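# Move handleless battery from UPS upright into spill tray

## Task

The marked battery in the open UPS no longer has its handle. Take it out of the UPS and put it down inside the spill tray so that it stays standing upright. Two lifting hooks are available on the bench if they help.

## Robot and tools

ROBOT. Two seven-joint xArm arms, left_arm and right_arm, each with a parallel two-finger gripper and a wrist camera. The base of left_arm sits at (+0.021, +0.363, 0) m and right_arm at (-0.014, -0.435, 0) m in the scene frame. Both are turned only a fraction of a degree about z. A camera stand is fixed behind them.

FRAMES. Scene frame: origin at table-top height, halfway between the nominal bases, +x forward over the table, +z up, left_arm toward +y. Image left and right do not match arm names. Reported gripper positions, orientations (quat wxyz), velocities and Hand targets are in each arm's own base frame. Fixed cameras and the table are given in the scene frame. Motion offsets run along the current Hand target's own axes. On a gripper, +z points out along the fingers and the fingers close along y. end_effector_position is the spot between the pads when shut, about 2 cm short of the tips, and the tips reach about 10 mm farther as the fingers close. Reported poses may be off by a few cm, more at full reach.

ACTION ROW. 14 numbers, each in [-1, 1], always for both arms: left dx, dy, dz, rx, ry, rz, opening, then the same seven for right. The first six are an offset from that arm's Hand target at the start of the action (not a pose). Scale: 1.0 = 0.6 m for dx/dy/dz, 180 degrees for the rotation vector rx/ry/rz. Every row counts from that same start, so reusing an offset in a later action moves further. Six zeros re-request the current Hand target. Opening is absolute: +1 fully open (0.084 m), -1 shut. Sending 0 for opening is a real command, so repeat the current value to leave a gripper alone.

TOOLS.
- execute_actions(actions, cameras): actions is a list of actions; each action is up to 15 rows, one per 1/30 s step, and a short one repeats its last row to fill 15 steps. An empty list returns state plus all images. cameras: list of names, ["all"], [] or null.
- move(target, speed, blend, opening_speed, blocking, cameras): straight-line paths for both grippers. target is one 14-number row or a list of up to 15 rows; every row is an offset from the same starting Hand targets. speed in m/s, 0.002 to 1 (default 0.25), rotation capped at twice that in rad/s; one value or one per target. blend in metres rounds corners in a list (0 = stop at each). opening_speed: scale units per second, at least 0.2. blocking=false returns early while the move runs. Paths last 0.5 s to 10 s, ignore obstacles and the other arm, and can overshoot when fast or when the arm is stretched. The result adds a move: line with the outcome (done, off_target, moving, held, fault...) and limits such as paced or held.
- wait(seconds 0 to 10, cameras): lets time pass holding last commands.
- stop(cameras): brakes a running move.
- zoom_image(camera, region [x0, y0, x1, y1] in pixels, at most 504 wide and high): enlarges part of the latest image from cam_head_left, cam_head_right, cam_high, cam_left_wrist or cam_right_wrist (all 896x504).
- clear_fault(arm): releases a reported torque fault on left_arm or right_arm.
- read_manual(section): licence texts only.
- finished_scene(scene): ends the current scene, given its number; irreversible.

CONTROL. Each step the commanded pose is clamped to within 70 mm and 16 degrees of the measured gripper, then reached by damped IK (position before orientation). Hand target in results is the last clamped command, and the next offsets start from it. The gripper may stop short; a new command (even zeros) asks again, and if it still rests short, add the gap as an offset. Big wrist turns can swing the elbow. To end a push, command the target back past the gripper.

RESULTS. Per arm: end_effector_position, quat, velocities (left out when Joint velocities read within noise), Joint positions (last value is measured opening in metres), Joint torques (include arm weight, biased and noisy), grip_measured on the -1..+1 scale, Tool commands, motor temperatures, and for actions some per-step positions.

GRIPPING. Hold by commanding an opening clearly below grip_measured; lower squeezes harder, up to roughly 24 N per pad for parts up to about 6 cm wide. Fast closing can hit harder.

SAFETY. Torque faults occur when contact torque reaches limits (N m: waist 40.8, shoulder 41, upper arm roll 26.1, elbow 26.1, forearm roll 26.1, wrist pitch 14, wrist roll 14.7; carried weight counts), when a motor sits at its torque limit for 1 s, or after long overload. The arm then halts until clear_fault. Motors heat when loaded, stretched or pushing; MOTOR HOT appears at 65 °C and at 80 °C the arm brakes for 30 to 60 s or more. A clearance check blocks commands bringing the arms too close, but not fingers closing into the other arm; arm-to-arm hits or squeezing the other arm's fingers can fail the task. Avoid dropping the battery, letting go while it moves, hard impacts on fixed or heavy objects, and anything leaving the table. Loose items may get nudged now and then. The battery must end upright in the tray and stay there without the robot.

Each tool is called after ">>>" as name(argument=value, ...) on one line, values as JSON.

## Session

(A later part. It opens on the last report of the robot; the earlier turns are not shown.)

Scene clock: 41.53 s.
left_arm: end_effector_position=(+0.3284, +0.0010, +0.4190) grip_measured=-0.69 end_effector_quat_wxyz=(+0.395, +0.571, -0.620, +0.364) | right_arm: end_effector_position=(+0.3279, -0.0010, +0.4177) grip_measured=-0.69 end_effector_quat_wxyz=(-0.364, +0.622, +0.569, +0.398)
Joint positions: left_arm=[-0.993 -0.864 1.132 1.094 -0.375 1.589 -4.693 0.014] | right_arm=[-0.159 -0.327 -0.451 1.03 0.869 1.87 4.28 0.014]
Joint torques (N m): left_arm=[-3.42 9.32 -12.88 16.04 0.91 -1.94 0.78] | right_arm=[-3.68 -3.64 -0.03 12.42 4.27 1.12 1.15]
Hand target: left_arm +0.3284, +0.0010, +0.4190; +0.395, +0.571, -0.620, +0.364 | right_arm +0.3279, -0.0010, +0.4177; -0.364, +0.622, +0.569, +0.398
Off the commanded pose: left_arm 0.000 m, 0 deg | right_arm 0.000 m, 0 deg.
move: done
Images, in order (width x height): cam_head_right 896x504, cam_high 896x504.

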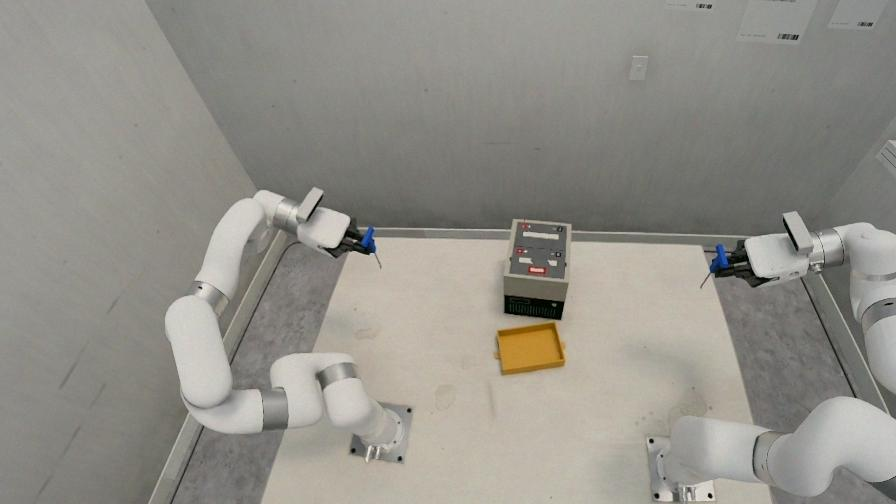

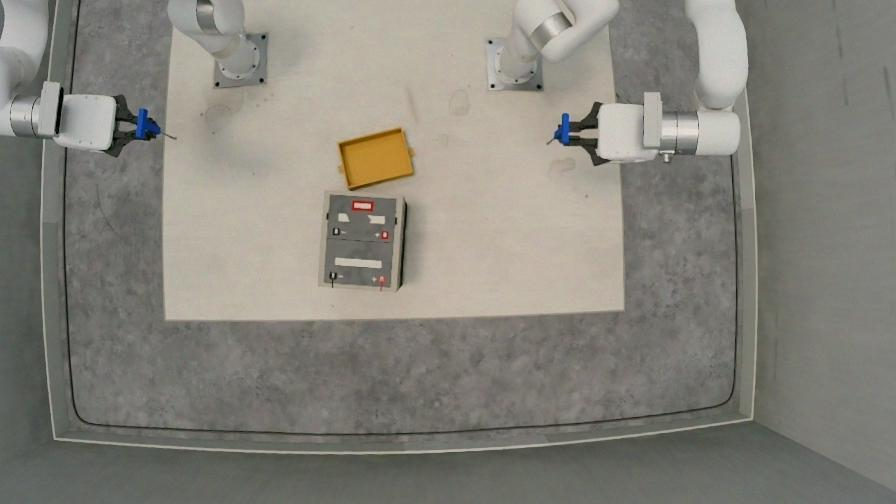

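>>> move(target=[0.092,-0.275,0.506,0,0,0,-0.9,0.102,0.229,0.523,0,0,0,-0.9], speed=0.35, cameras=["all"])

>>> zoom_image(camera="cam_right_wrist", region=[300, 200, 800, 500])

>>> zoom_image(camera="cam_left_wrist", region=[300, 200, 800, 500])

Scene clock: 44.40 s.
left_arm: end_effector_position=(+0.4681, -0.3101, +0.3406) grip_measured=-0.69 end_effector_quat_wxyz=(+0.395, +0.571, -0.620, +0.364) | right_arm: end_effector_position=(+0.4924, +0.2961, +0.3417) grip_measured=-0.69 end_effector_quat_wxyz=(-0.364, +0.622, +0.569, +0.398)
Joint positions: left_arm=[-2.106 -0.454 1.673 1.179 -0.814 0.935 -4.529 0.014] | right_arm=[0.175 0.061 0.036 1.161 1.286 1.126 4.373 0.014]
Joint torques (N m): left_arm=[-4.4 5.93 -8.32 20.63 1.97 1.31 -2.03] | right_arm=[3.84 -15.99 2.52 13.31 -1.32 -1.5 1.2]
Hand target: left_arm +0.4681, -0.3101, +0.3406; +0.395, +0.571, -0.620, +0.364 | right_arm +0.4924, +0.2961, +0.3417; -0.364, +0.622, +0.569, +0.398
Off the commanded pose: left_arm 0.000 m, 0 deg | right_arm 0.000 m, 0 deg.
move: done
camera_calibration:
cam_left_wrist: T_world_to_cam=[[-0.99391, 0.109505, 0.012297, 0.527569], [0.0361538, 0.429477, -0.902354, 0.488124], [-0.104094, -0.896414, -0.430821, 0.0495687], [0, 0, 0, 1]] pos_world=[0.511868, -0.222975, 0.455328]
cam_right_wrist: T_world_to_cam=[[0.995072, -0.0977224, -0.0168058, -0.422179], [-0.0575249, -0.430879, -0.900575, 0.525374], [0.080765, 0.897103, -0.434377, -0.0247393], [0, 0, 0, 1]] pos_world=[0.452319, 0.20731, 0.455297]

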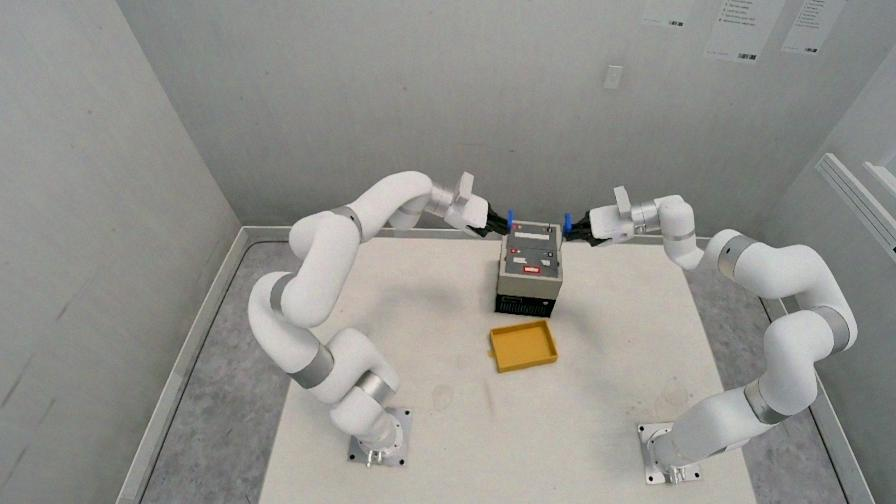

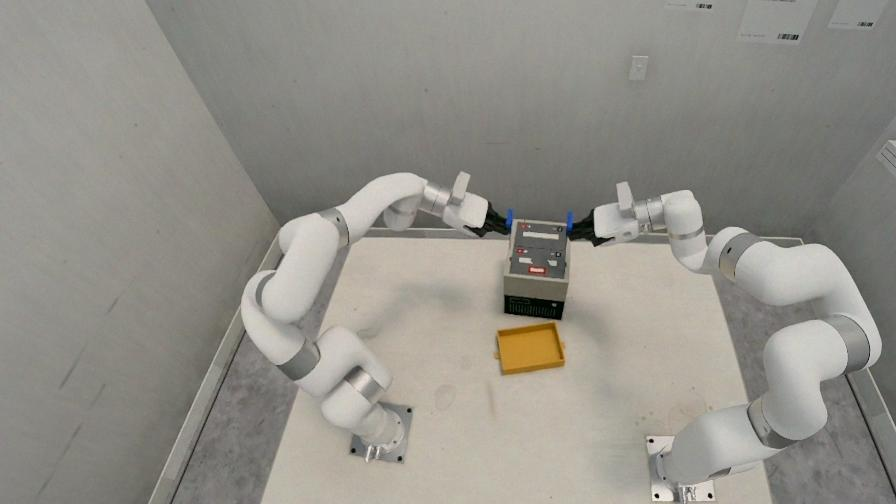

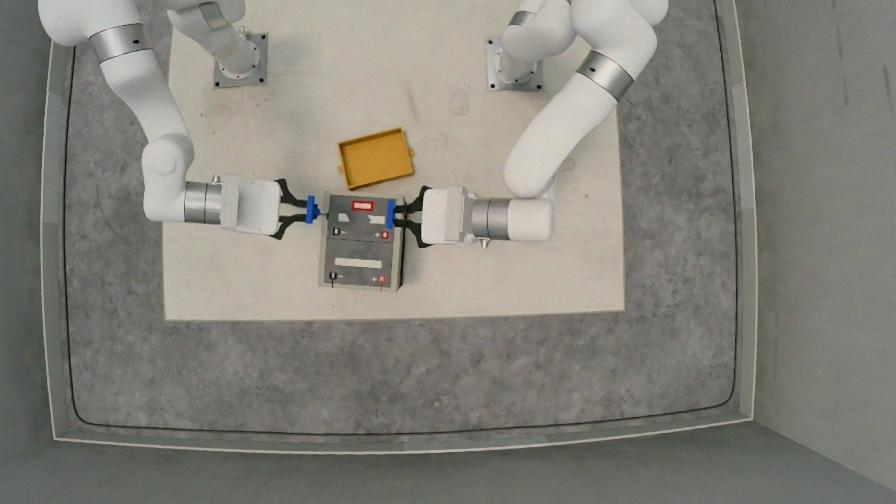

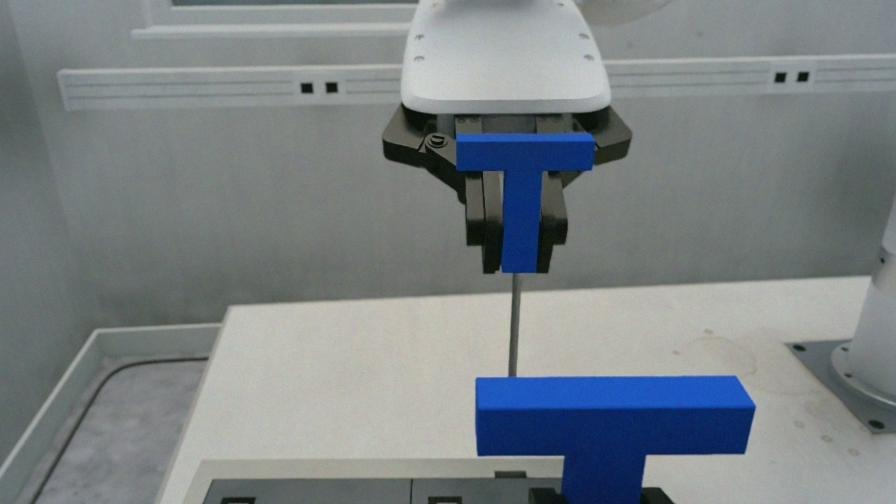

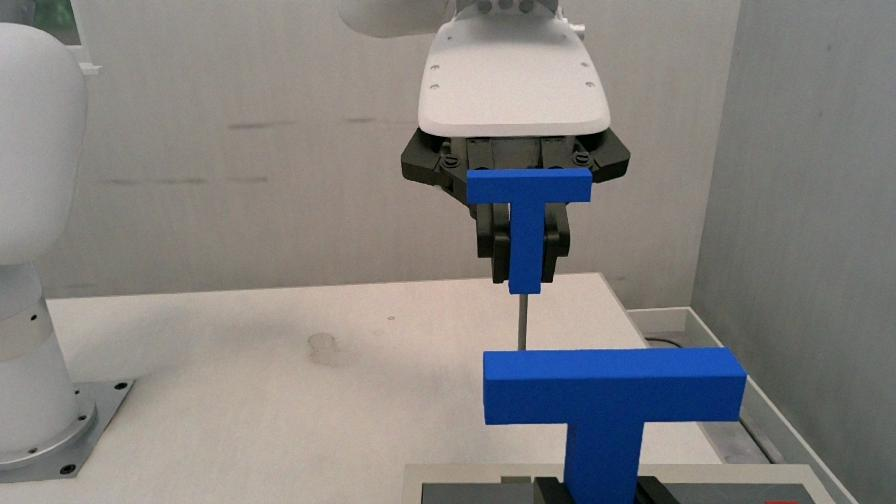

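Scaled by 1.008 from the camera's 896x504 image, which has a finer 1280x720 frame.

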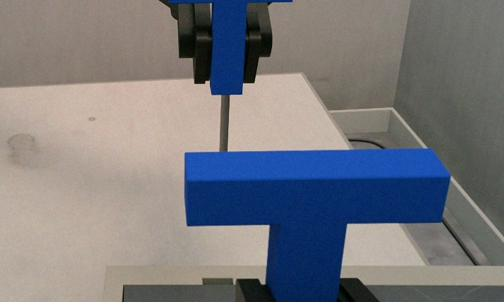

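Scaled by 1.008 from the camera's 896x504 image, which has a finer 1280x720 frame.

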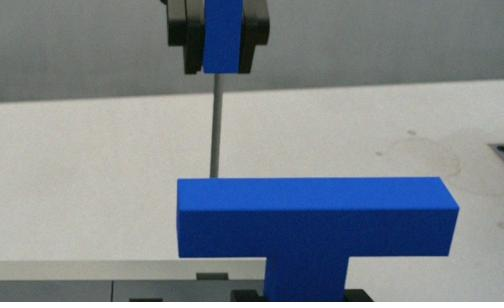

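>>> move(target=[0,0,0,0,0,0,-0.9,0.0,0.1,-0.08,0,0,0,-0.9], speed=0.2, cameras=["cam_right_wrist"])

>>> zoom_image(camera="cam_right_wrist", region=[340, 280, 540, 480])

Scene clock: 45.70 s.
left_arm: end_effector_position=(+0.4681, -0.3101, +0.3406) grip_measured=-0.69 end_effector_quat_wxyz=(+0.395, +0.571, -0.620, +0.364) | right_arm: end_effector_position=(+0.5482, +0.2474, +0.3619) grip_measured=-0.69 end_effector_quat_wxyz=(-0.364, +0.622, +0.569, +0.398)
Joint positions: left_arm=[-2.106 -0.454 1.673 1.179 -0.814 0.935 -4.529 0.014] | right_arm=[0.101 0.205 -0.026 1.393 1.219 1.274 4.419 0.014]
Joint torques (N m): left_arm=[-4.05 5.8 -8.41 20.49 1.79 1.4 -2.06] | right_arm=[-3.61 -19.9 -2.95 13.28 -1.08 0.77 1.2]
Hand target: left_arm +0.4681, -0.3101, +0.3406; +0.395, +0.571, -0.620, +0.364 | right_arm +0.5483, +0.2474, +0.3619; -0.364, +0.622, +0.569, +0.398
Off the commanded pose: left_arm 0.000 m, 0 deg | right_arm 0.000 m, 0 deg.
move: done
camera_calibration:
cam_right_wrist: T_world_to_cam=[[0.995078, -0.097678, -0.0167084, -0.48228], [-0.0574181, -0.430888, -0.900577, 0.525746], [0.0807671, 0.897103, -0.434376, 0.0232079], [0, 0, 0, 1]] pos_world=[0.508219, 0.15861, 0.475498]
Images, in order (width x height): cam_right_wrist 896x504.

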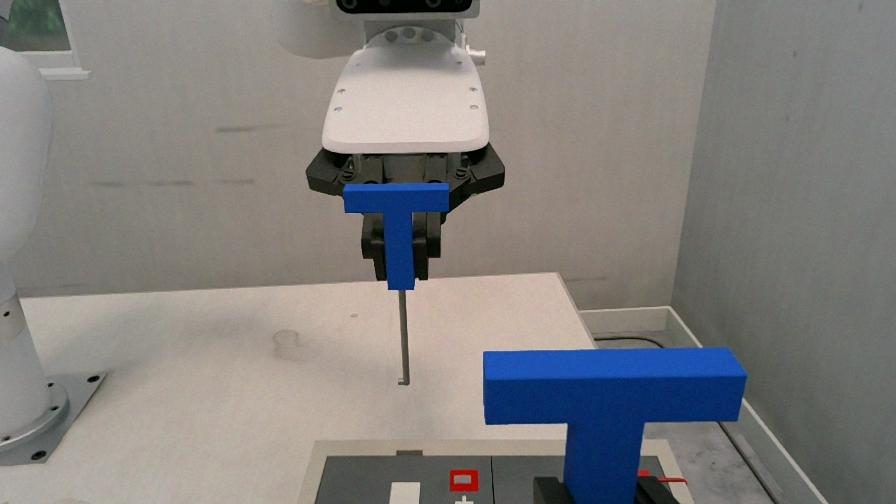

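Scaled by 2.520 from the camera's 896x504 image, which has a finer 1280x720 frame.

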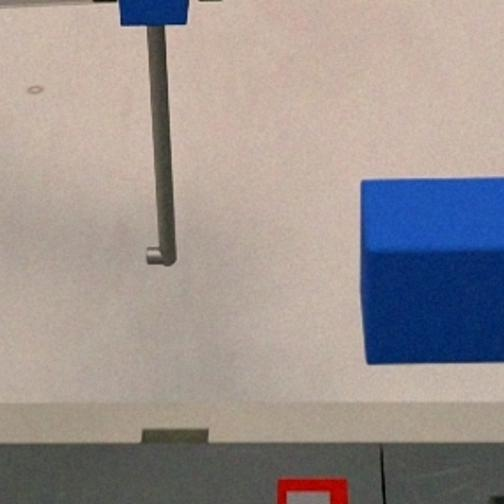

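>>> move(target=[-0.071,0,0.0331,0,0,0,-0.9,0,0,0,0,0,0,-0.9], speed=0.1, cameras=["cam_right_wrist"])

>>> zoom_image(camera="cam_right_wrist", region=[360, 400, 460, 500])

Scene clock: 47.40 s.
left_arm: end_effector_position=(+0.4681, -0.3100, +0.2936) grip_measured=-0.69 end_effector_quat_wxyz=(+0.395, +0.571, -0.620, +0.364) | right_arm: end_effector_position=(+0.5483, +0.2474, +0.3619) grip_measured=-0.69 end_effector_quat_wxyz=(-0.364, +0.622, +0.569, +0.398)
Joint positions: left_arm=[-2.175 -0.518 1.745 1.118 -0.807 0.854 -4.447 0.014] | right_arm=[0.101 0.205 -0.026 1.393 1.219 1.274 4.419 0.014]
Joint torques (N m): left_arm=[-4.23 8.32 -9.56 13.66 1.92 -2.13 1.93] | right_arm=[-3.44 -19.4 -2.53 13.34 -1.14 0.68 1.15]
Hand target: left_arm +0.4681, -0.3101, +0.2936; +0.395, +0.571, -0.620, +0.364 | right_arm +0.5483, +0.2474, +0.3619; -0.364, +0.622, +0.569, +0.398
Off the commanded pose: left_arm 0.000 m, 0 deg | right_arm 0.000 m, 0 deg.
move: done
camera_calibration:
cam_right_wrist: T_world_to_cam=[[0.995072, -0.0977192, -0.0167989, -0.482227], [-0.0575172, -0.430879, -0.900575, 0.525794], [0.0807651, 0.897103, -0.434377, 0.0232092], [0, 0, 0, 1]] pos_world=[0.508219, 0.15861, 0.475497]
Images, in order (width x height): cam_right_wrist 896x504.

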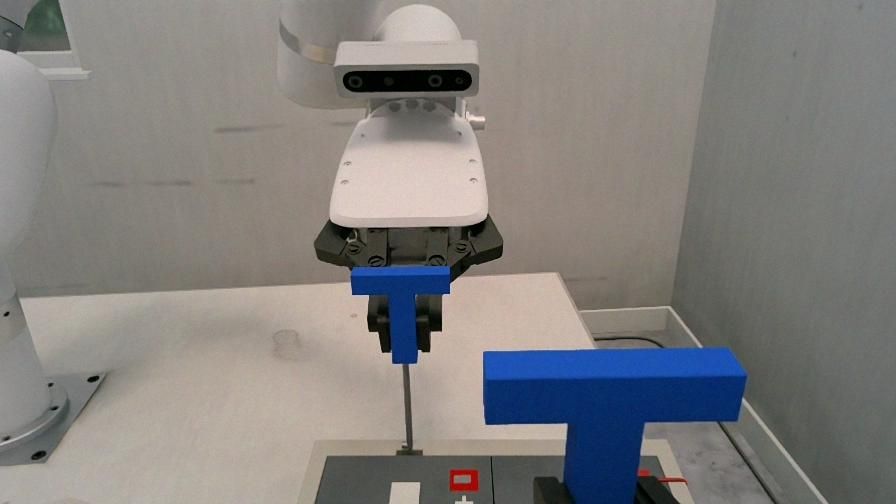

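Scaled by 5.040 from the camera's 896x504 image, which has a finer 1280x720 frame.

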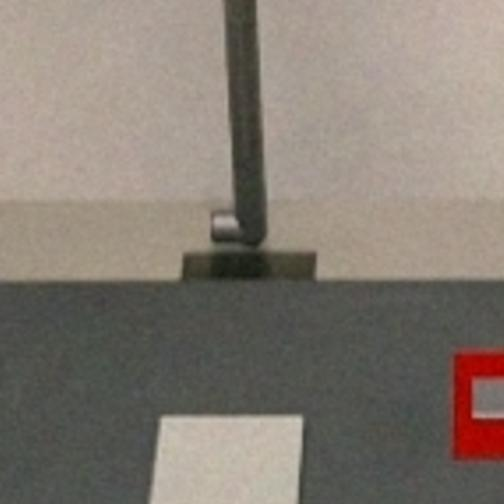

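>>> move(target=[0,0,0,0,0,0,-0.9,-0.035,-0.012,0.169,0,-0.194,0,-0.9], speed=0.25, cameras=["cam_right_wrist"])

>>> zoom_image(camera="cam_right_wrist", region=[340, 180, 460, 300])

Scene clock: 49.60 s.
left_arm: end_effector_position=(+0.4681, -0.3101, +0.2936) grip_measured=-0.69 end_effector_quat_wxyz=(+0.395, +0.571, -0.620, +0.364) | right_arm: end_effector_position=(+0.5485, +0.3309, +0.3003) grip_measured=-0.69 end_effector_quat_wxyz=(-0.176, +0.712, +0.652, +0.193)
Joint positions: left_arm=[-2.175 -0.518 1.745 1.118 -0.807 0.854 -4.447 0.014] | right_arm=[0.398 0.353 -0.005 1.653 0.528 1.096 4.998 0.014]
Joint torques (N m): left_arm=[-4.32 8.21 -9.71 13.63 2.04 -1.75 1.64] | right_arm=[3.46 -23.55 -3.05 13.67 -1.87 -0.98 1.24]
Hand target: left_arm +0.4681, -0.3101, +0.2936; +0.395, +0.571, -0.620, +0.364 | right_arm +0.5485, +0.3309, +0.3003; -0.176, +0.712, +0.652, +0.193
Off the commanded pose: left_arm 0.000 m, 0 deg | right_arm 0.000 m, 0 deg.
move: done
camera_calibration:
cam_right_wrist: T_world_to_cam=[[0.994337, -0.105932, -0.00853619, -0.474696], [-0.0965127, -0.866445, -0.489856, 0.548531], [0.0444955, 0.487906, -0.871761, 0.208178], [0, 0, 0, 1]] pos_world=[0.515685, 0.323415, 0.446131]
Images, in order (width x height): cam_right_wrist 896x504.

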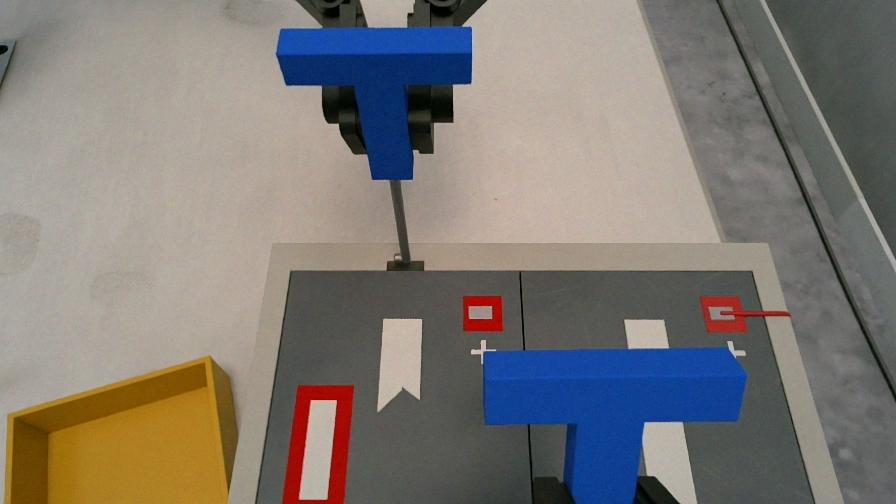

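Scaled by 4.200 from the camera's 896x504 image, which has a finer 1280x720 frame.

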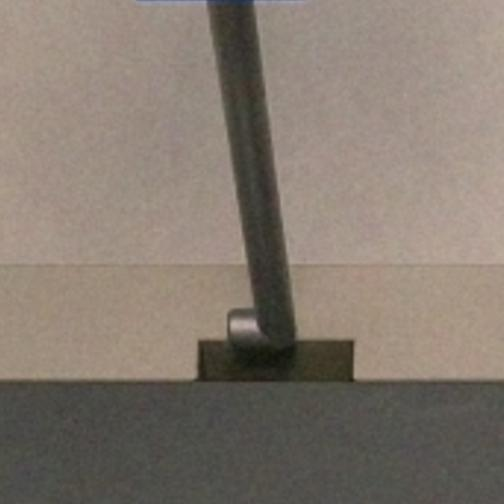

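>>> move(target=[-0.0227,0,0.0106,0,0,0,-0.9,0,0,0,0,0,0,-0.9], speed=0.05, cameras=["cam_right_wrist"])

>>> zoom_image(camera="cam_right_wrist", region=[340, 180, 460, 300])

>>> move(target=[-0.0242,0,0.0113,0,0,0,-0.9,0,0,0,0,0,0,-0.9], speed=0.05, cameras=["cam_right_wrist"])

>>> zoom_image(camera="cam_right_wrist", region=[340, 180, 460, 300])

Scene clock: 50.87 s.
left_arm: end_effector_position=(+0.4681, -0.3101, +0.2786) grip_measured=-0.69 end_effector_quat_wxyz=(+0.395, +0.571, -0.620, +0.364) | right_arm: end_effector_position=(+0.5485, +0.3309, +0.3003) grip_measured=-0.69 end_effector_quat_wxyz=(-0.176, +0.712, +0.652, +0.193)
Joint positions: left_arm=[-2.199 -0.542 1.769 1.102 -0.803 0.828 -4.421 0.014] | right_arm=[0.398 0.353 -0.005 1.653 0.528 1.096 4.998 0.014]
Joint torques (N m): left_arm=[-4.08 9.18 -9.54 13.26 2.25 -2.31 1.95] | right_arm=[3.76 -24.09 -1.89 13.6 -1.72 -0.94 1.24]
Hand target: left_arm +0.4681, -0.3101, +0.2786; +0.395, +0.571, -0.620, +0.364 | right_arm +0.5485, +0.3309, +0.3003; -0.176, +0.712, +0.652, +0.193
Off the commanded pose: left_arm 0.000 m, 0 deg | right_arm 0.000 m, 0 deg.
move: done
camera_calibration:
cam_right_wrist: T_world_to_cam=[[0.994337, -0.105933, -0.0085367, -0.474696], [-0.0965137, -0.866444, -0.489856, 0.548483], [0.0444955, 0.487906, -0.871761, 0.208091], [0, 0, 0, 1]] pos_world=[0.515685, 0.323415, 0.446031]
Images, in order (width x height): cam_right_wrist 896x504.

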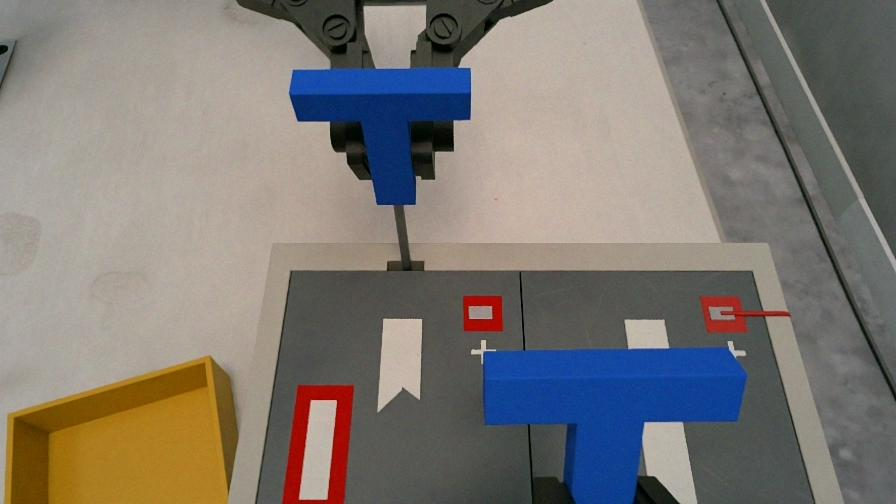

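Scaled by 4.200 from the camera's 896x504 image, which has a finer 1280x720 frame.

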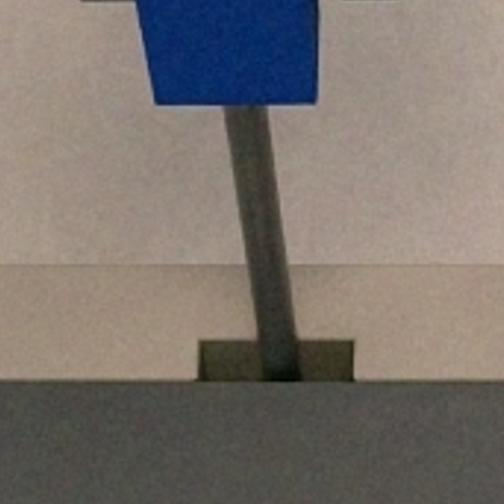

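Scene clock: 51.63 s.
left_arm: end_effector_position=(+0.4680, -0.3101, +0.2626) grip_measured=-0.69 end_effector_quat_wxyz=(+0.395, +0.571, -0.620, +0.364) | right_arm: end_effector_position=(+0.5485, +0.3309, +0.3003) grip_measured=-0.69 end_effector_quat_wxyz=(-0.176, +0.712, +0.652, +0.193)
Joint positions: left_arm=[-2.224 -0.568 1.796 1.087 -0.799 0.8 -4.394 0.014] | right_arm=[0.398 0.353 -0.005 1.653 0.528 1.096 4.998 0.014]
Joint torques (N m): left_arm=[-3.9 9.76 -9.74 12.88 2.24 -2.14 2.04] | right_arm=[3.52 -23.67 -1.38 13.49 -1.32 -1.06 1.18]
Hand target: left_arm +0.4680, -0.3101, +0.2626; +0.395, +0.571, -0.620, +0.364 | right_arm +0.5485, +0.3309, +0.3003; -0.176, +0.712, +0.652, +0.193
Off the commanded pose: left_arm 0.000 m, 0 deg | right_arm 0.000 m, 0 deg.
move: done
camera_calibration:
cam_right_wrist: T_world_to_cam=[[0.994337, -0.105933, -0.0085367, -0.474696], [-0.0965137, -0.866444, -0.489856, 0.548483], [0.0444955, 0.487906, -0.871761, 0.208091], [0, 0, 0, 1]] pos_world=[0.515685, 0.323415, 0.446031]
Images, in order (width x height): cam_right_wrist 896x504.

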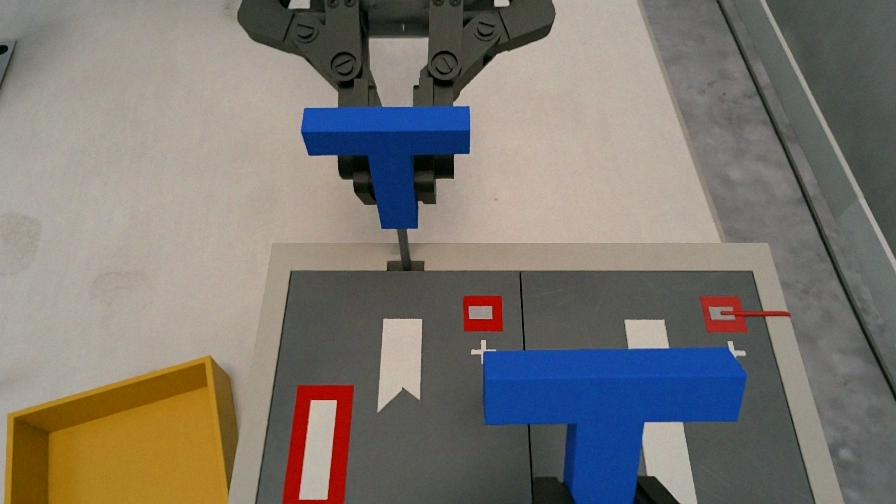

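Scaled by 4.200 from the camera's 896x504 image, which has a finer 1280x720 frame.

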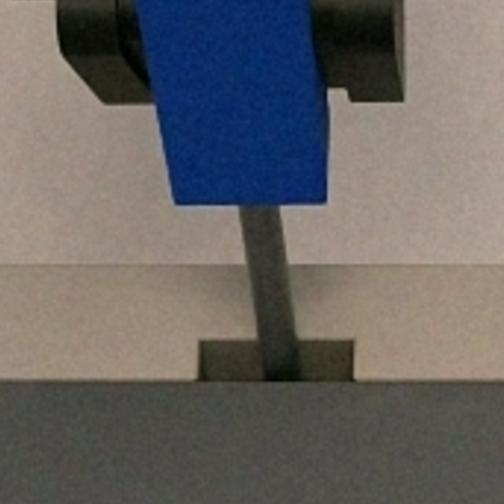

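>>> move(target=[-0.006,0,0.0028,0,0,0,-0.9,0,0,0,0,0,0,-0.9], speed=0.03)

>>> move(target=[-0.006,0,0.0028,0,0,0,-0.9,0,0,0,0,0,0,-0.9], speed=0.03, cameras=["cam_right_wrist"])

>>> zoom_image(camera="cam_right_wrist", region=[340, 180, 460, 300])

Scene clock: 53.63 s.
left_arm: end_effector_position=(+0.4680, -0.3101, +0.2586) grip_measured=-0.69 end_effector_quat_wxyz=(+0.395, +0.571, -0.620, +0.364) | right_arm: end_effector_position=(+0.5485, +0.3309, +0.3003) grip_measured=-0.69 end_effector_quat_wxyz=(-0.176, +0.712, +0.652, +0.193)
Joint positions: left_arm=[-2.23 -0.575 1.802 1.084 -0.798 0.793 -4.387 0.014] | right_arm=[0.398 0.353 -0.005 1.653 0.528 1.096 4.998 0.014]
Joint torques (N m): left_arm=[-4 10.1 -9.91 12.81 2.23 -2.2 1.97] | right_arm=[3.61 -23.65 -1.14 13.57 -0.88 -0.91 1.15]
Hand target: left_arm +0.4680, -0.3101, +0.2586; +0.395, +0.571, -0.620, +0.364 | right_arm +0.5485, +0.3309, +0.3003; -0.176, +0.712, +0.652, +0.193
Off the commanded pose: left_arm 0.000 m, 0 deg | right_arm 0.000 m, 0 deg.
move: done

Scene clock: 54.33 s.
left_arm: end_effector_position=(+0.4680, -0.3101, +0.2546) grip_measured=-0.69 end_effector_quat_wxyz=(+0.395, +0.571, -0.620, +0.364) | right_arm: end_effector_position=(+0.5485, +0.3309, +0.3003) grip_measured=-0.69 end_effector_quat_wxyz=(-0.176, +0.712, +0.652, +0.193)
Joint positions: left_arm=[-2.236 -0.582 1.809 1.08 -0.797 0.787 -4.381 0.014] | right_arm=[0.398 0.353 -0.005 1.653 0.528 1.096 4.998 0.014]
Joint torques (N m): left_arm=[-3.67 10.34 -9.82 12.63 2.23 -2.17 2.01] | right_arm=[3.67 -24.03 -0.78 13.75 -0.92 -1.18 1.02]
Hand target: left_arm +0.4680, -0.3101, +0.2546; +0.395, +0.571, -0.620, +0.364 | right_arm +0.5485, +0.3309, +0.3003; -0.176, +0.712, +0.652, +0.193
Off the commanded pose: left_arm 0.000 m, 0 deg | right_arm 0.000 m, 0 deg.
move: done
camera_calibration:
cam_right_wrist: T_world_to_cam=[[0.994337, -0.105933, -0.0085367, -0.474696], [-0.0965137, -0.866444, -0.489856, 0.548483], [0.0444955, 0.487906, -0.871761, 0.208091], [0, 0, 0, 1]] pos_world=[0.515685, 0.323415, 0.446031]
Images, in order (width x height): cam_right_wrist 896x504.

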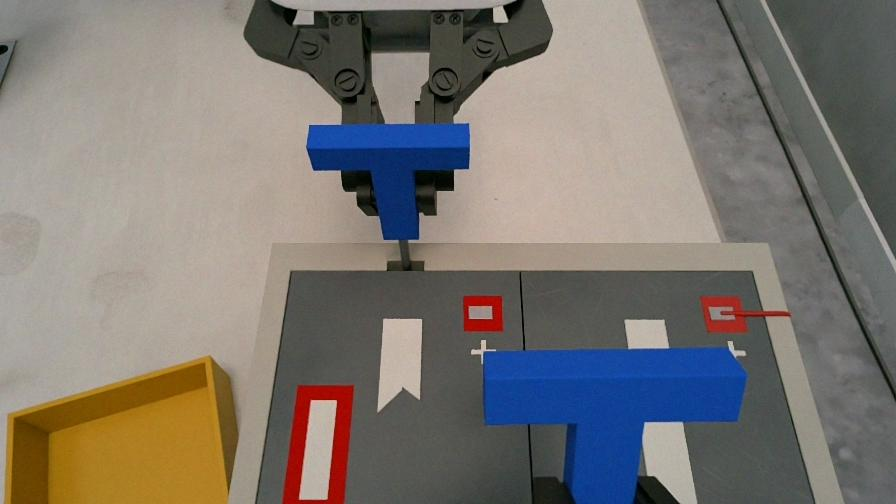

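Scaled by 4.200 from the camera's 896x504 image, which has a finer 1280x720 frame.

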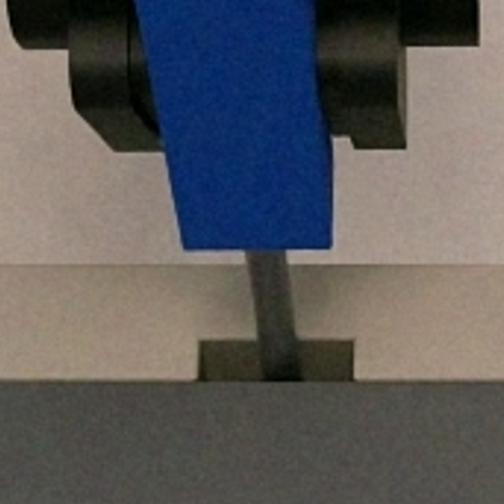

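>>> wait(seconds=0, cameras=["cam_left_wrist"])

Scene clock: 54.73 s.
left_arm: end_effector_position=(+0.4680, -0.3101, +0.2546) grip_measured=-0.69 end_effector_quat_wxyz=(+0.395, +0.571, -0.620, +0.364) | right_arm: end_effector_position=(+0.5485, +0.3309, +0.3003) grip_measured=-0.69 end_effector_quat_wxyz=(-0.176, +0.712, +0.652, +0.193)
Joint positions: left_arm=[-2.236 -0.582 1.809 1.08 -0.797 0.787 -4.381 0.014] | right_arm=[0.398 0.353 -0.005 1.653 0.528 1.096 4.998 0.014]
Joint torques (N m): left_arm=[-3.88 10.38 -9.8 12.71 2.32 -2.21 2.01] | right_arm=[3.73 -24.09 -1.02 13.6 -0.76 -0.9 1]
Hand target: left_arm +0.4680, -0.3101, +0.2546; +0.395, +0.571, -0.620, +0.364 | right_arm +0.5485, +0.3309, +0.3003; -0.176, +0.712, +0.652, +0.193
Tool commands: left_gripper/opening=-0.9 right_gripper/opening=-0.9
Off the commanded pose: left_arm 0.000 m, 0 deg | right_arm 0.000 m, 0 deg.
camera_calibration:
cam_left_wrist: T_world_to_cam=[[-0.99391, 0.109505, 0.012297, 0.528538], [0.0361538, 0.429477, -0.902354, 0.410568], [-0.104094, -0.896414, -0.430821, 0.0124181], [0, 0, 0, 1]] pos_world=[0.511768, -0.223075, 0.369328]
Images, in order (width x height): cam_left_wrist 896x504.

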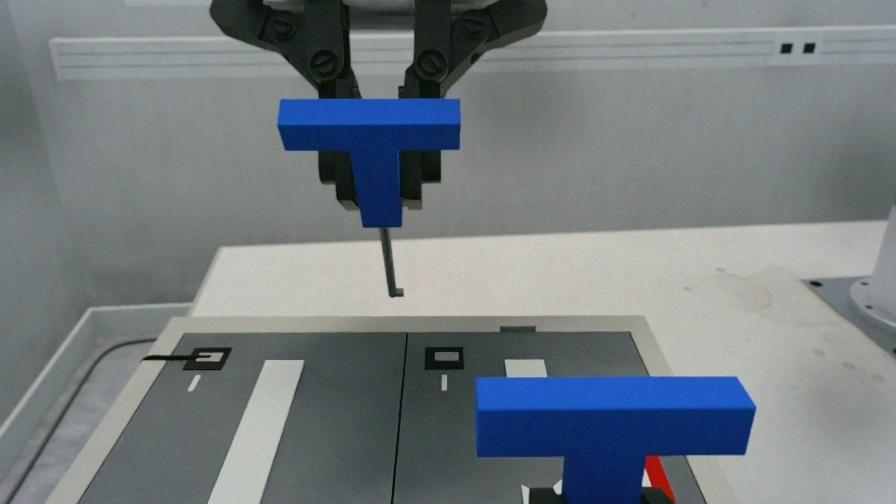

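>>> move(target=[-0.006,0,0.0028,0,0,0,-0.9,0,0,0,0,0,0,-0.9], speed=0.03)

>>> move(target=[-0.006,0,0.0028,0,0,0,-0.9,0,0,0,0,0,0,-0.9], speed=0.03)

>>> move(target=[-0.006,0,0.0028,0,0,0,-0.9,0,0,0,0,0,0,-0.9], speed=0.03, cameras=["cam_right_wrist","cam_left_wrist"])

Scene clock: 55.70 s.
left_arm: end_effector_position=(+0.4681, -0.3101, +0.2507) grip_measured=-0.69 end_effector_quat_wxyz=(+0.395, +0.571, -0.620, +0.364) | right_arm: end_effector_position=(+0.5485, +0.3309, +0.3003) grip_measured=-0.69 end_effector_quat_wxyz=(-0.176, +0.712, +0.652, +0.193)
Joint positions: left_arm=[-2.242 -0.589 1.815 1.077 -0.795 0.78 -4.374 0.014] | right_arm=[0.398 0.353 -0.005 1.653 0.528 1.096 4.998 0.014]
Joint torques (N m): left_arm=[-4.53 9.38 0.88 -1.03 4.55 -3.66 2.01] | right_arm=[4.14 -23.88 -0.66 13.89 -0.48 -1.11 0.99]
Hand target: left_arm +0.4680, -0.3101, +0.2506; +0.395, +0.571, -0.620, +0.364 | right_arm +0.5485, +0.3309, +0.3003; -0.176, +0.712, +0.652, +0.193
Off the commanded pose: left_arm 0.000 m, 0 deg | right_arm 0.000 m, 0 deg.
move: done

Scene clock: 56.40 s.
left_arm: end_effector_position=(+0.4680, -0.3101, +0.2467) grip_measured=-0.69 end_effector_quat_wxyz=(+0.395, +0.571, -0.620, +0.364) | right_arm: end_effector_position=(+0.5485, +0.3309, +0.3003) grip_measured=-0.69 end_effector_quat_wxyz=(-0.176, +0.712, +0.652, +0.193)
Joint positions: left_arm=[-2.248 -0.596 1.822 1.074 -0.794 0.773 -4.367 0.014] | right_arm=[0.398 0.353 -0.005 1.653 0.528 1.096 4.998 0.014]
Joint torques (N m): left_arm=[-4.24 9.39 0.73 -0.61 4.66 -3.67 1.99] | right_arm=[3.65 -24.28 -0.85 13.62 -0.58 -1.11 1.04]
Hand target: left_arm +0.4680, -0.3101, +0.2467; +0.395, +0.571, -0.620, +0.364 | right_arm +0.5485, +0.3309, +0.3003; -0.176, +0.712, +0.652, +0.193
Off the commanded pose: left_arm 0.000 m, 0 deg | right_arm 0.000 m, 0 deg.
move: done

Scene clock: 57.10 s.
left_arm: end_effector_position=(+0.4680, -0.3101, +0.2427) grip_measured=-0.69 end_effector_quat_wxyz=(+0.395, +0.571, -0.620, +0.364) | right_arm: end_effector_position=(+0.5485, +0.3309, +0.3003) grip_measured=-0.69 end_effector_quat_wxyz=(-0.176, +0.712, +0.652, +0.193)
Joint positions: left_arm=[-2.254 -0.603 1.829 1.071 -0.793 0.767 -4.361 0.014] | right_arm=[0.398 0.353 -0.005 1.653 0.528 1.096 4.998 0.014]
Joint torques (N m): left_arm=[-4.05 9.62 0.63 -0.31 4.61 -3.76 2.04] | right_arm=[3.67 -24.1 -0.42 13.71 -0.35 -1.02 0.85]
Hand target: left_arm +0.4680, -0.3101, +0.2427; +0.395, +0.571, -0.620, +0.364 | right_arm +0.5485, +0.3309, +0.3003; -0.176, +0.712, +0.652, +0.193
Off the commanded pose: left_arm 0.000 m, 0 deg | right_arm 0.000 m, 0 deg.
move: done
camera_calibration:
cam_left_wrist: T_world_to_cam=[[-0.99391, 0.109505, 0.012297, 0.528684], [0.0361538, 0.429477, -0.902354, 0.39983], [-0.104094, -0.896414, -0.430821, 0.00729133], [0, 0, 0, 1]] pos_world=[0.511768, -0.223075, 0.357428]
cam_right_wrist: T_world_to_cam=[[0.994337, -0.105933, -0.0085367, -0.474696], [-0.0965137, -0.866444, -0.489856, 0.548483], [0.0444955, 0.487906, -0.871761, 0.208091], [0, 0, 0, 1]] pos_world=[0.515685, 0.323415, 0.446031]
Images, in order (width x height): cam_left_wrist 896x504, cam_right_wrist 896x504.

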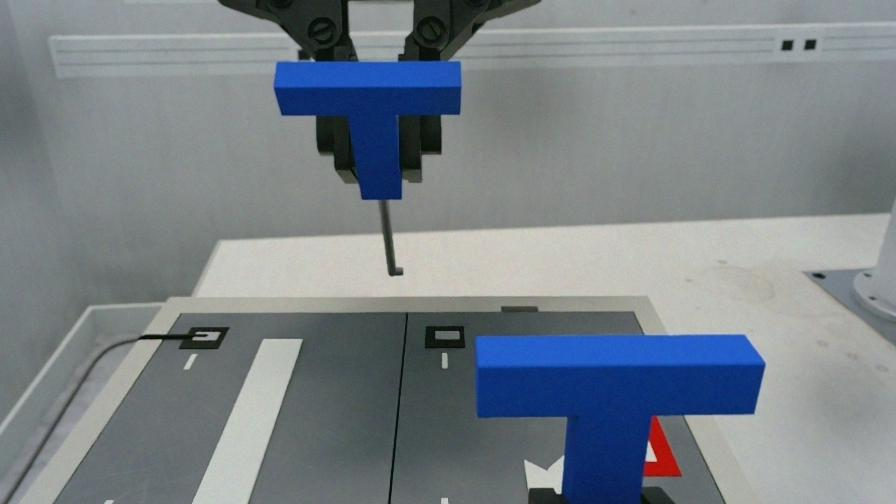

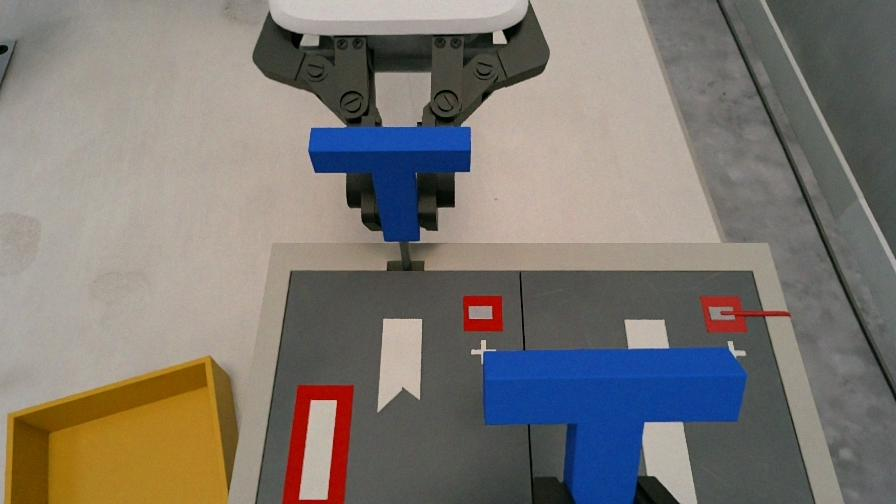

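>>> move(target=[[0.0023,0,-0.0011,0,0,0,-0.9,0,0,0,0,0,0,-0.9],[0.0027,0.0085,0,0.0705,0,-0.0329,-0.9,0,0,0,0,0,0,-0.9],[0.0041,0.0165,0.0027,0.141,0,-0.0658,-0.9,0,0,0,0,0,0,-0.9],[0.006,0.0235,0.007,0.2114,0,-0.0987,-0.9,0,0,0,0,0,0,-0.9]], blend=[0.001,0.001,0.001,0], speed=[0.03,0.2,0.2,0.2], cameras=["cam_right_wrist","cam_left_wrist"])

>>> zoom_image(camera="cam_right_wrist", region=[340, 180, 460, 300])

Scene clock: 60.63 s.
left_arm: end_effector_position=(+0.4535, -0.3142, +0.2441) grip_measured=-0.69 end_effector_quat_wxyz=(+0.239, +0.756, -0.375, +0.481) | right_arm: end_effector_position=(+0.5485, +0.3309, +0.3003) grip_measured=-0.69 end_effector_quat_wxyz=(-0.176, +0.712, +0.652, +0.193)
Joint positions: left_arm=[-1.917 -0.252 1.302 0.851 -2.327 0.216 -3.595 0.014] | right_arm=[0.398 0.353 -0.005 1.653 0.528 1.096 4.998 0.014]
Joint torques (N m): left_arm=[4.6 4.93 -6.6 13.42 -2.22 2.25 2.02] | right_arm=[3.63 -23.73 0.23 13.57 0.32 -1.17 0.76]
Hand target: left_arm +0.4535, -0.3142, +0.2442; +0.239, +0.756, -0.375, +0.481 | right_arm +0.5485, +0.3309, +0.3003; -0.176, +0.712, +0.652, +0.193
Off the commanded pose: left_arm 0.000 m, 0 deg | right_arm 0.000 m, 0 deg.
move: done; blend cut to 0.0008 m at target 1
camera_calibration:
cam_left_wrist: T_world_to_cam=[[-0.811917, -0.583642, 0.0124001, 0.214381], [-0.260976, 0.343885, -0.902017, 0.511146], [0.52219, -0.735599, -0.431523, -0.230521], [0, 0, 0, 1]] pos_world=[0.427832, -0.220224, 0.358929]
cam_right_wrist: T_world_to_cam=[[0.994337, -0.105933, -0.0085367, -0.474696], [-0.0965137, -0.866444, -0.489856, 0.548483], [0.0444955, 0.487906, -0.871761, 0.208091], [0, 0, 0, 1]] pos_world=[0.515685, 0.323415, 0.446031]
Images, in order (width x height): cam_left_wrist 896x504, cam_right_wrist 896x504.

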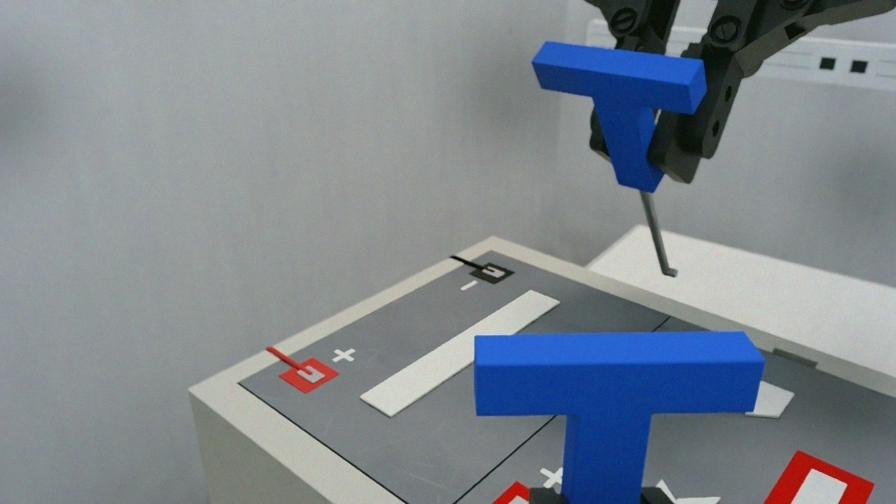

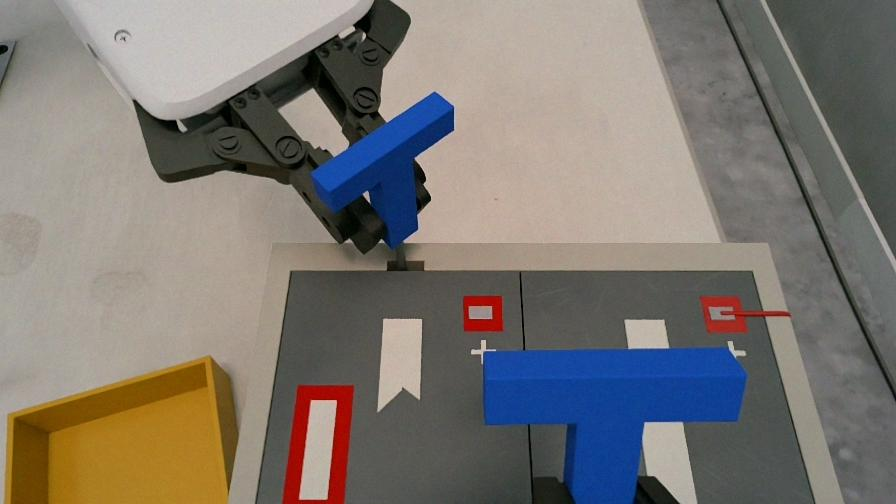

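Scaled by 4.200 from the camera's 896x504 image, which has a finer 1280x720 frame.

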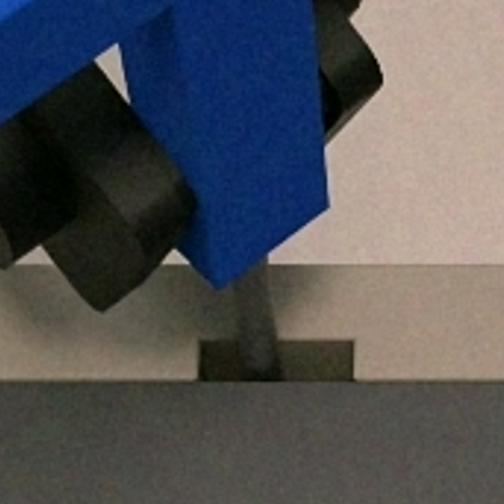

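>>> move(target=[[0.0008,0.0054,0.0018,0.0705,0,-0.0329,-0.9,0,0,0,0,0,0,-0.9],[0.002,0.0127,0.0042,0.141,0,-0.0658,-0.9,0,0,0,0,0,0,-0.9]], blend=[0.001,0], speed=0.2, cameras=["cam_right_wrist","cam_left_wrist"])

>>> zoom_image(camera="cam_right_wrist", region=[340, 180, 460, 300])

Scene clock: 63.10 s.
left_arm: end_effector_position=(+0.4491, -0.3210, +0.2442) grip_measured=-0.69 end_effector_quat_wxyz=(+0.115, +0.824, -0.181, +0.524) | right_arm: end_effector_position=(+0.5485, +0.3309, +0.3003) grip_measured=-0.69 end_effector_quat_wxyz=(-0.176, +0.712, +0.652, +0.193)
Joint positions: left_arm=[-1.414 -0.105 0.788 0.809 -3.839 0.329 -2.487 0.014] | right_arm=[0.398 0.353 -0.005 1.653 0.528 1.096 4.998 0.014]
Joint torques (N m): left_arm=[5.4 -10.19 -1.07 4.25 -2.92 0.07 2.17] | right_arm=[3.22 -24.19 0.48 13.69 1.1 -1.05 0.64]
Hand target: left_arm +0.4492, -0.3210, +0.2442; +0.115, +0.824, -0.181, +0.524 | right_arm +0.5485, +0.3309, +0.3003; -0.176, +0.712, +0.652, +0.193
Off the commanded pose: left_arm 0.000 m, 0 deg | right_arm 0.000 m, 0 deg.
move: done
camera_calibration:
cam_left_wrist: T_world_to_cam=[[-0.442851, -0.896512, 0.0121926, -0.0593432], [-0.391905, 0.181323, -0.90196, 0.519087], [0.806408, -0.404212, -0.431647, -0.254583], [0, 0, 0, 1]] pos_world=[0.38245, -0.25023, 0.35903]
cam_right_wrist: T_world_to_cam=[[0.994341, -0.105883, -0.00862243, -0.474677], [-0.0965122, -0.866449, -0.489848, 0.54848], [0.0443957, 0.487908, -0.871765, 0.208144], [0, 0, 0, 1]] pos_world=[0.515685, 0.323415, 0.446031]
Images, in order (width x height): cam_left_wrist 896x504, cam_right_wrist 896x504.

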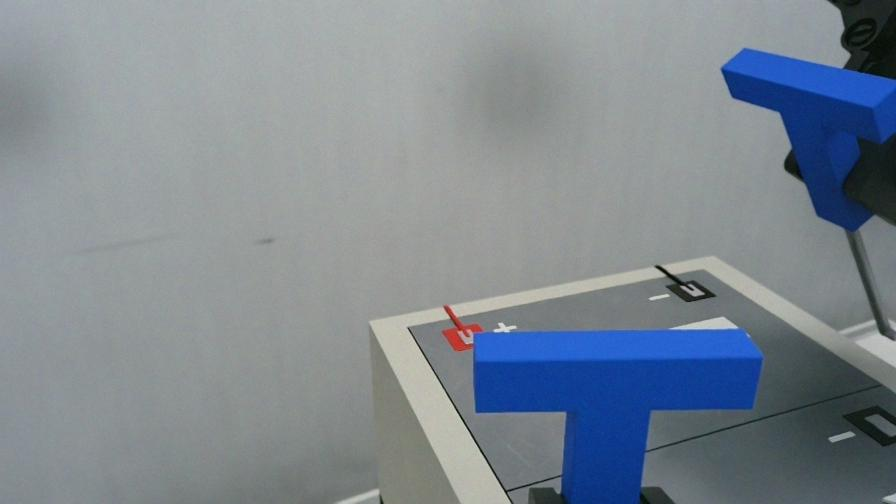

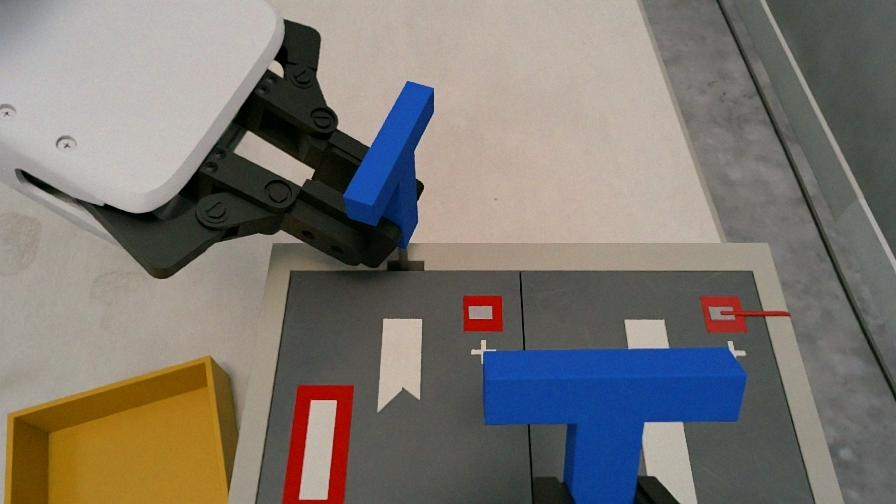

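Scaled by 4.200 from the camera's 896x504 image, which has a finer 1280x720 frame.

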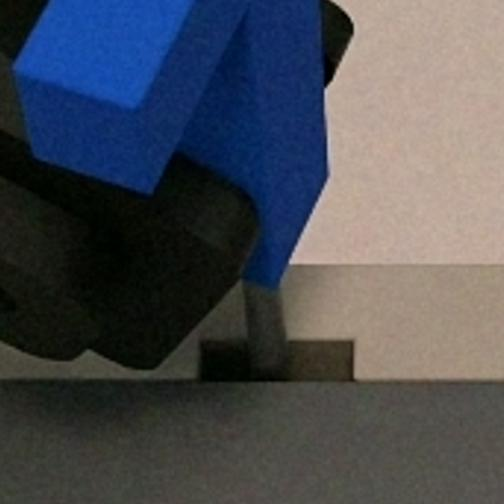

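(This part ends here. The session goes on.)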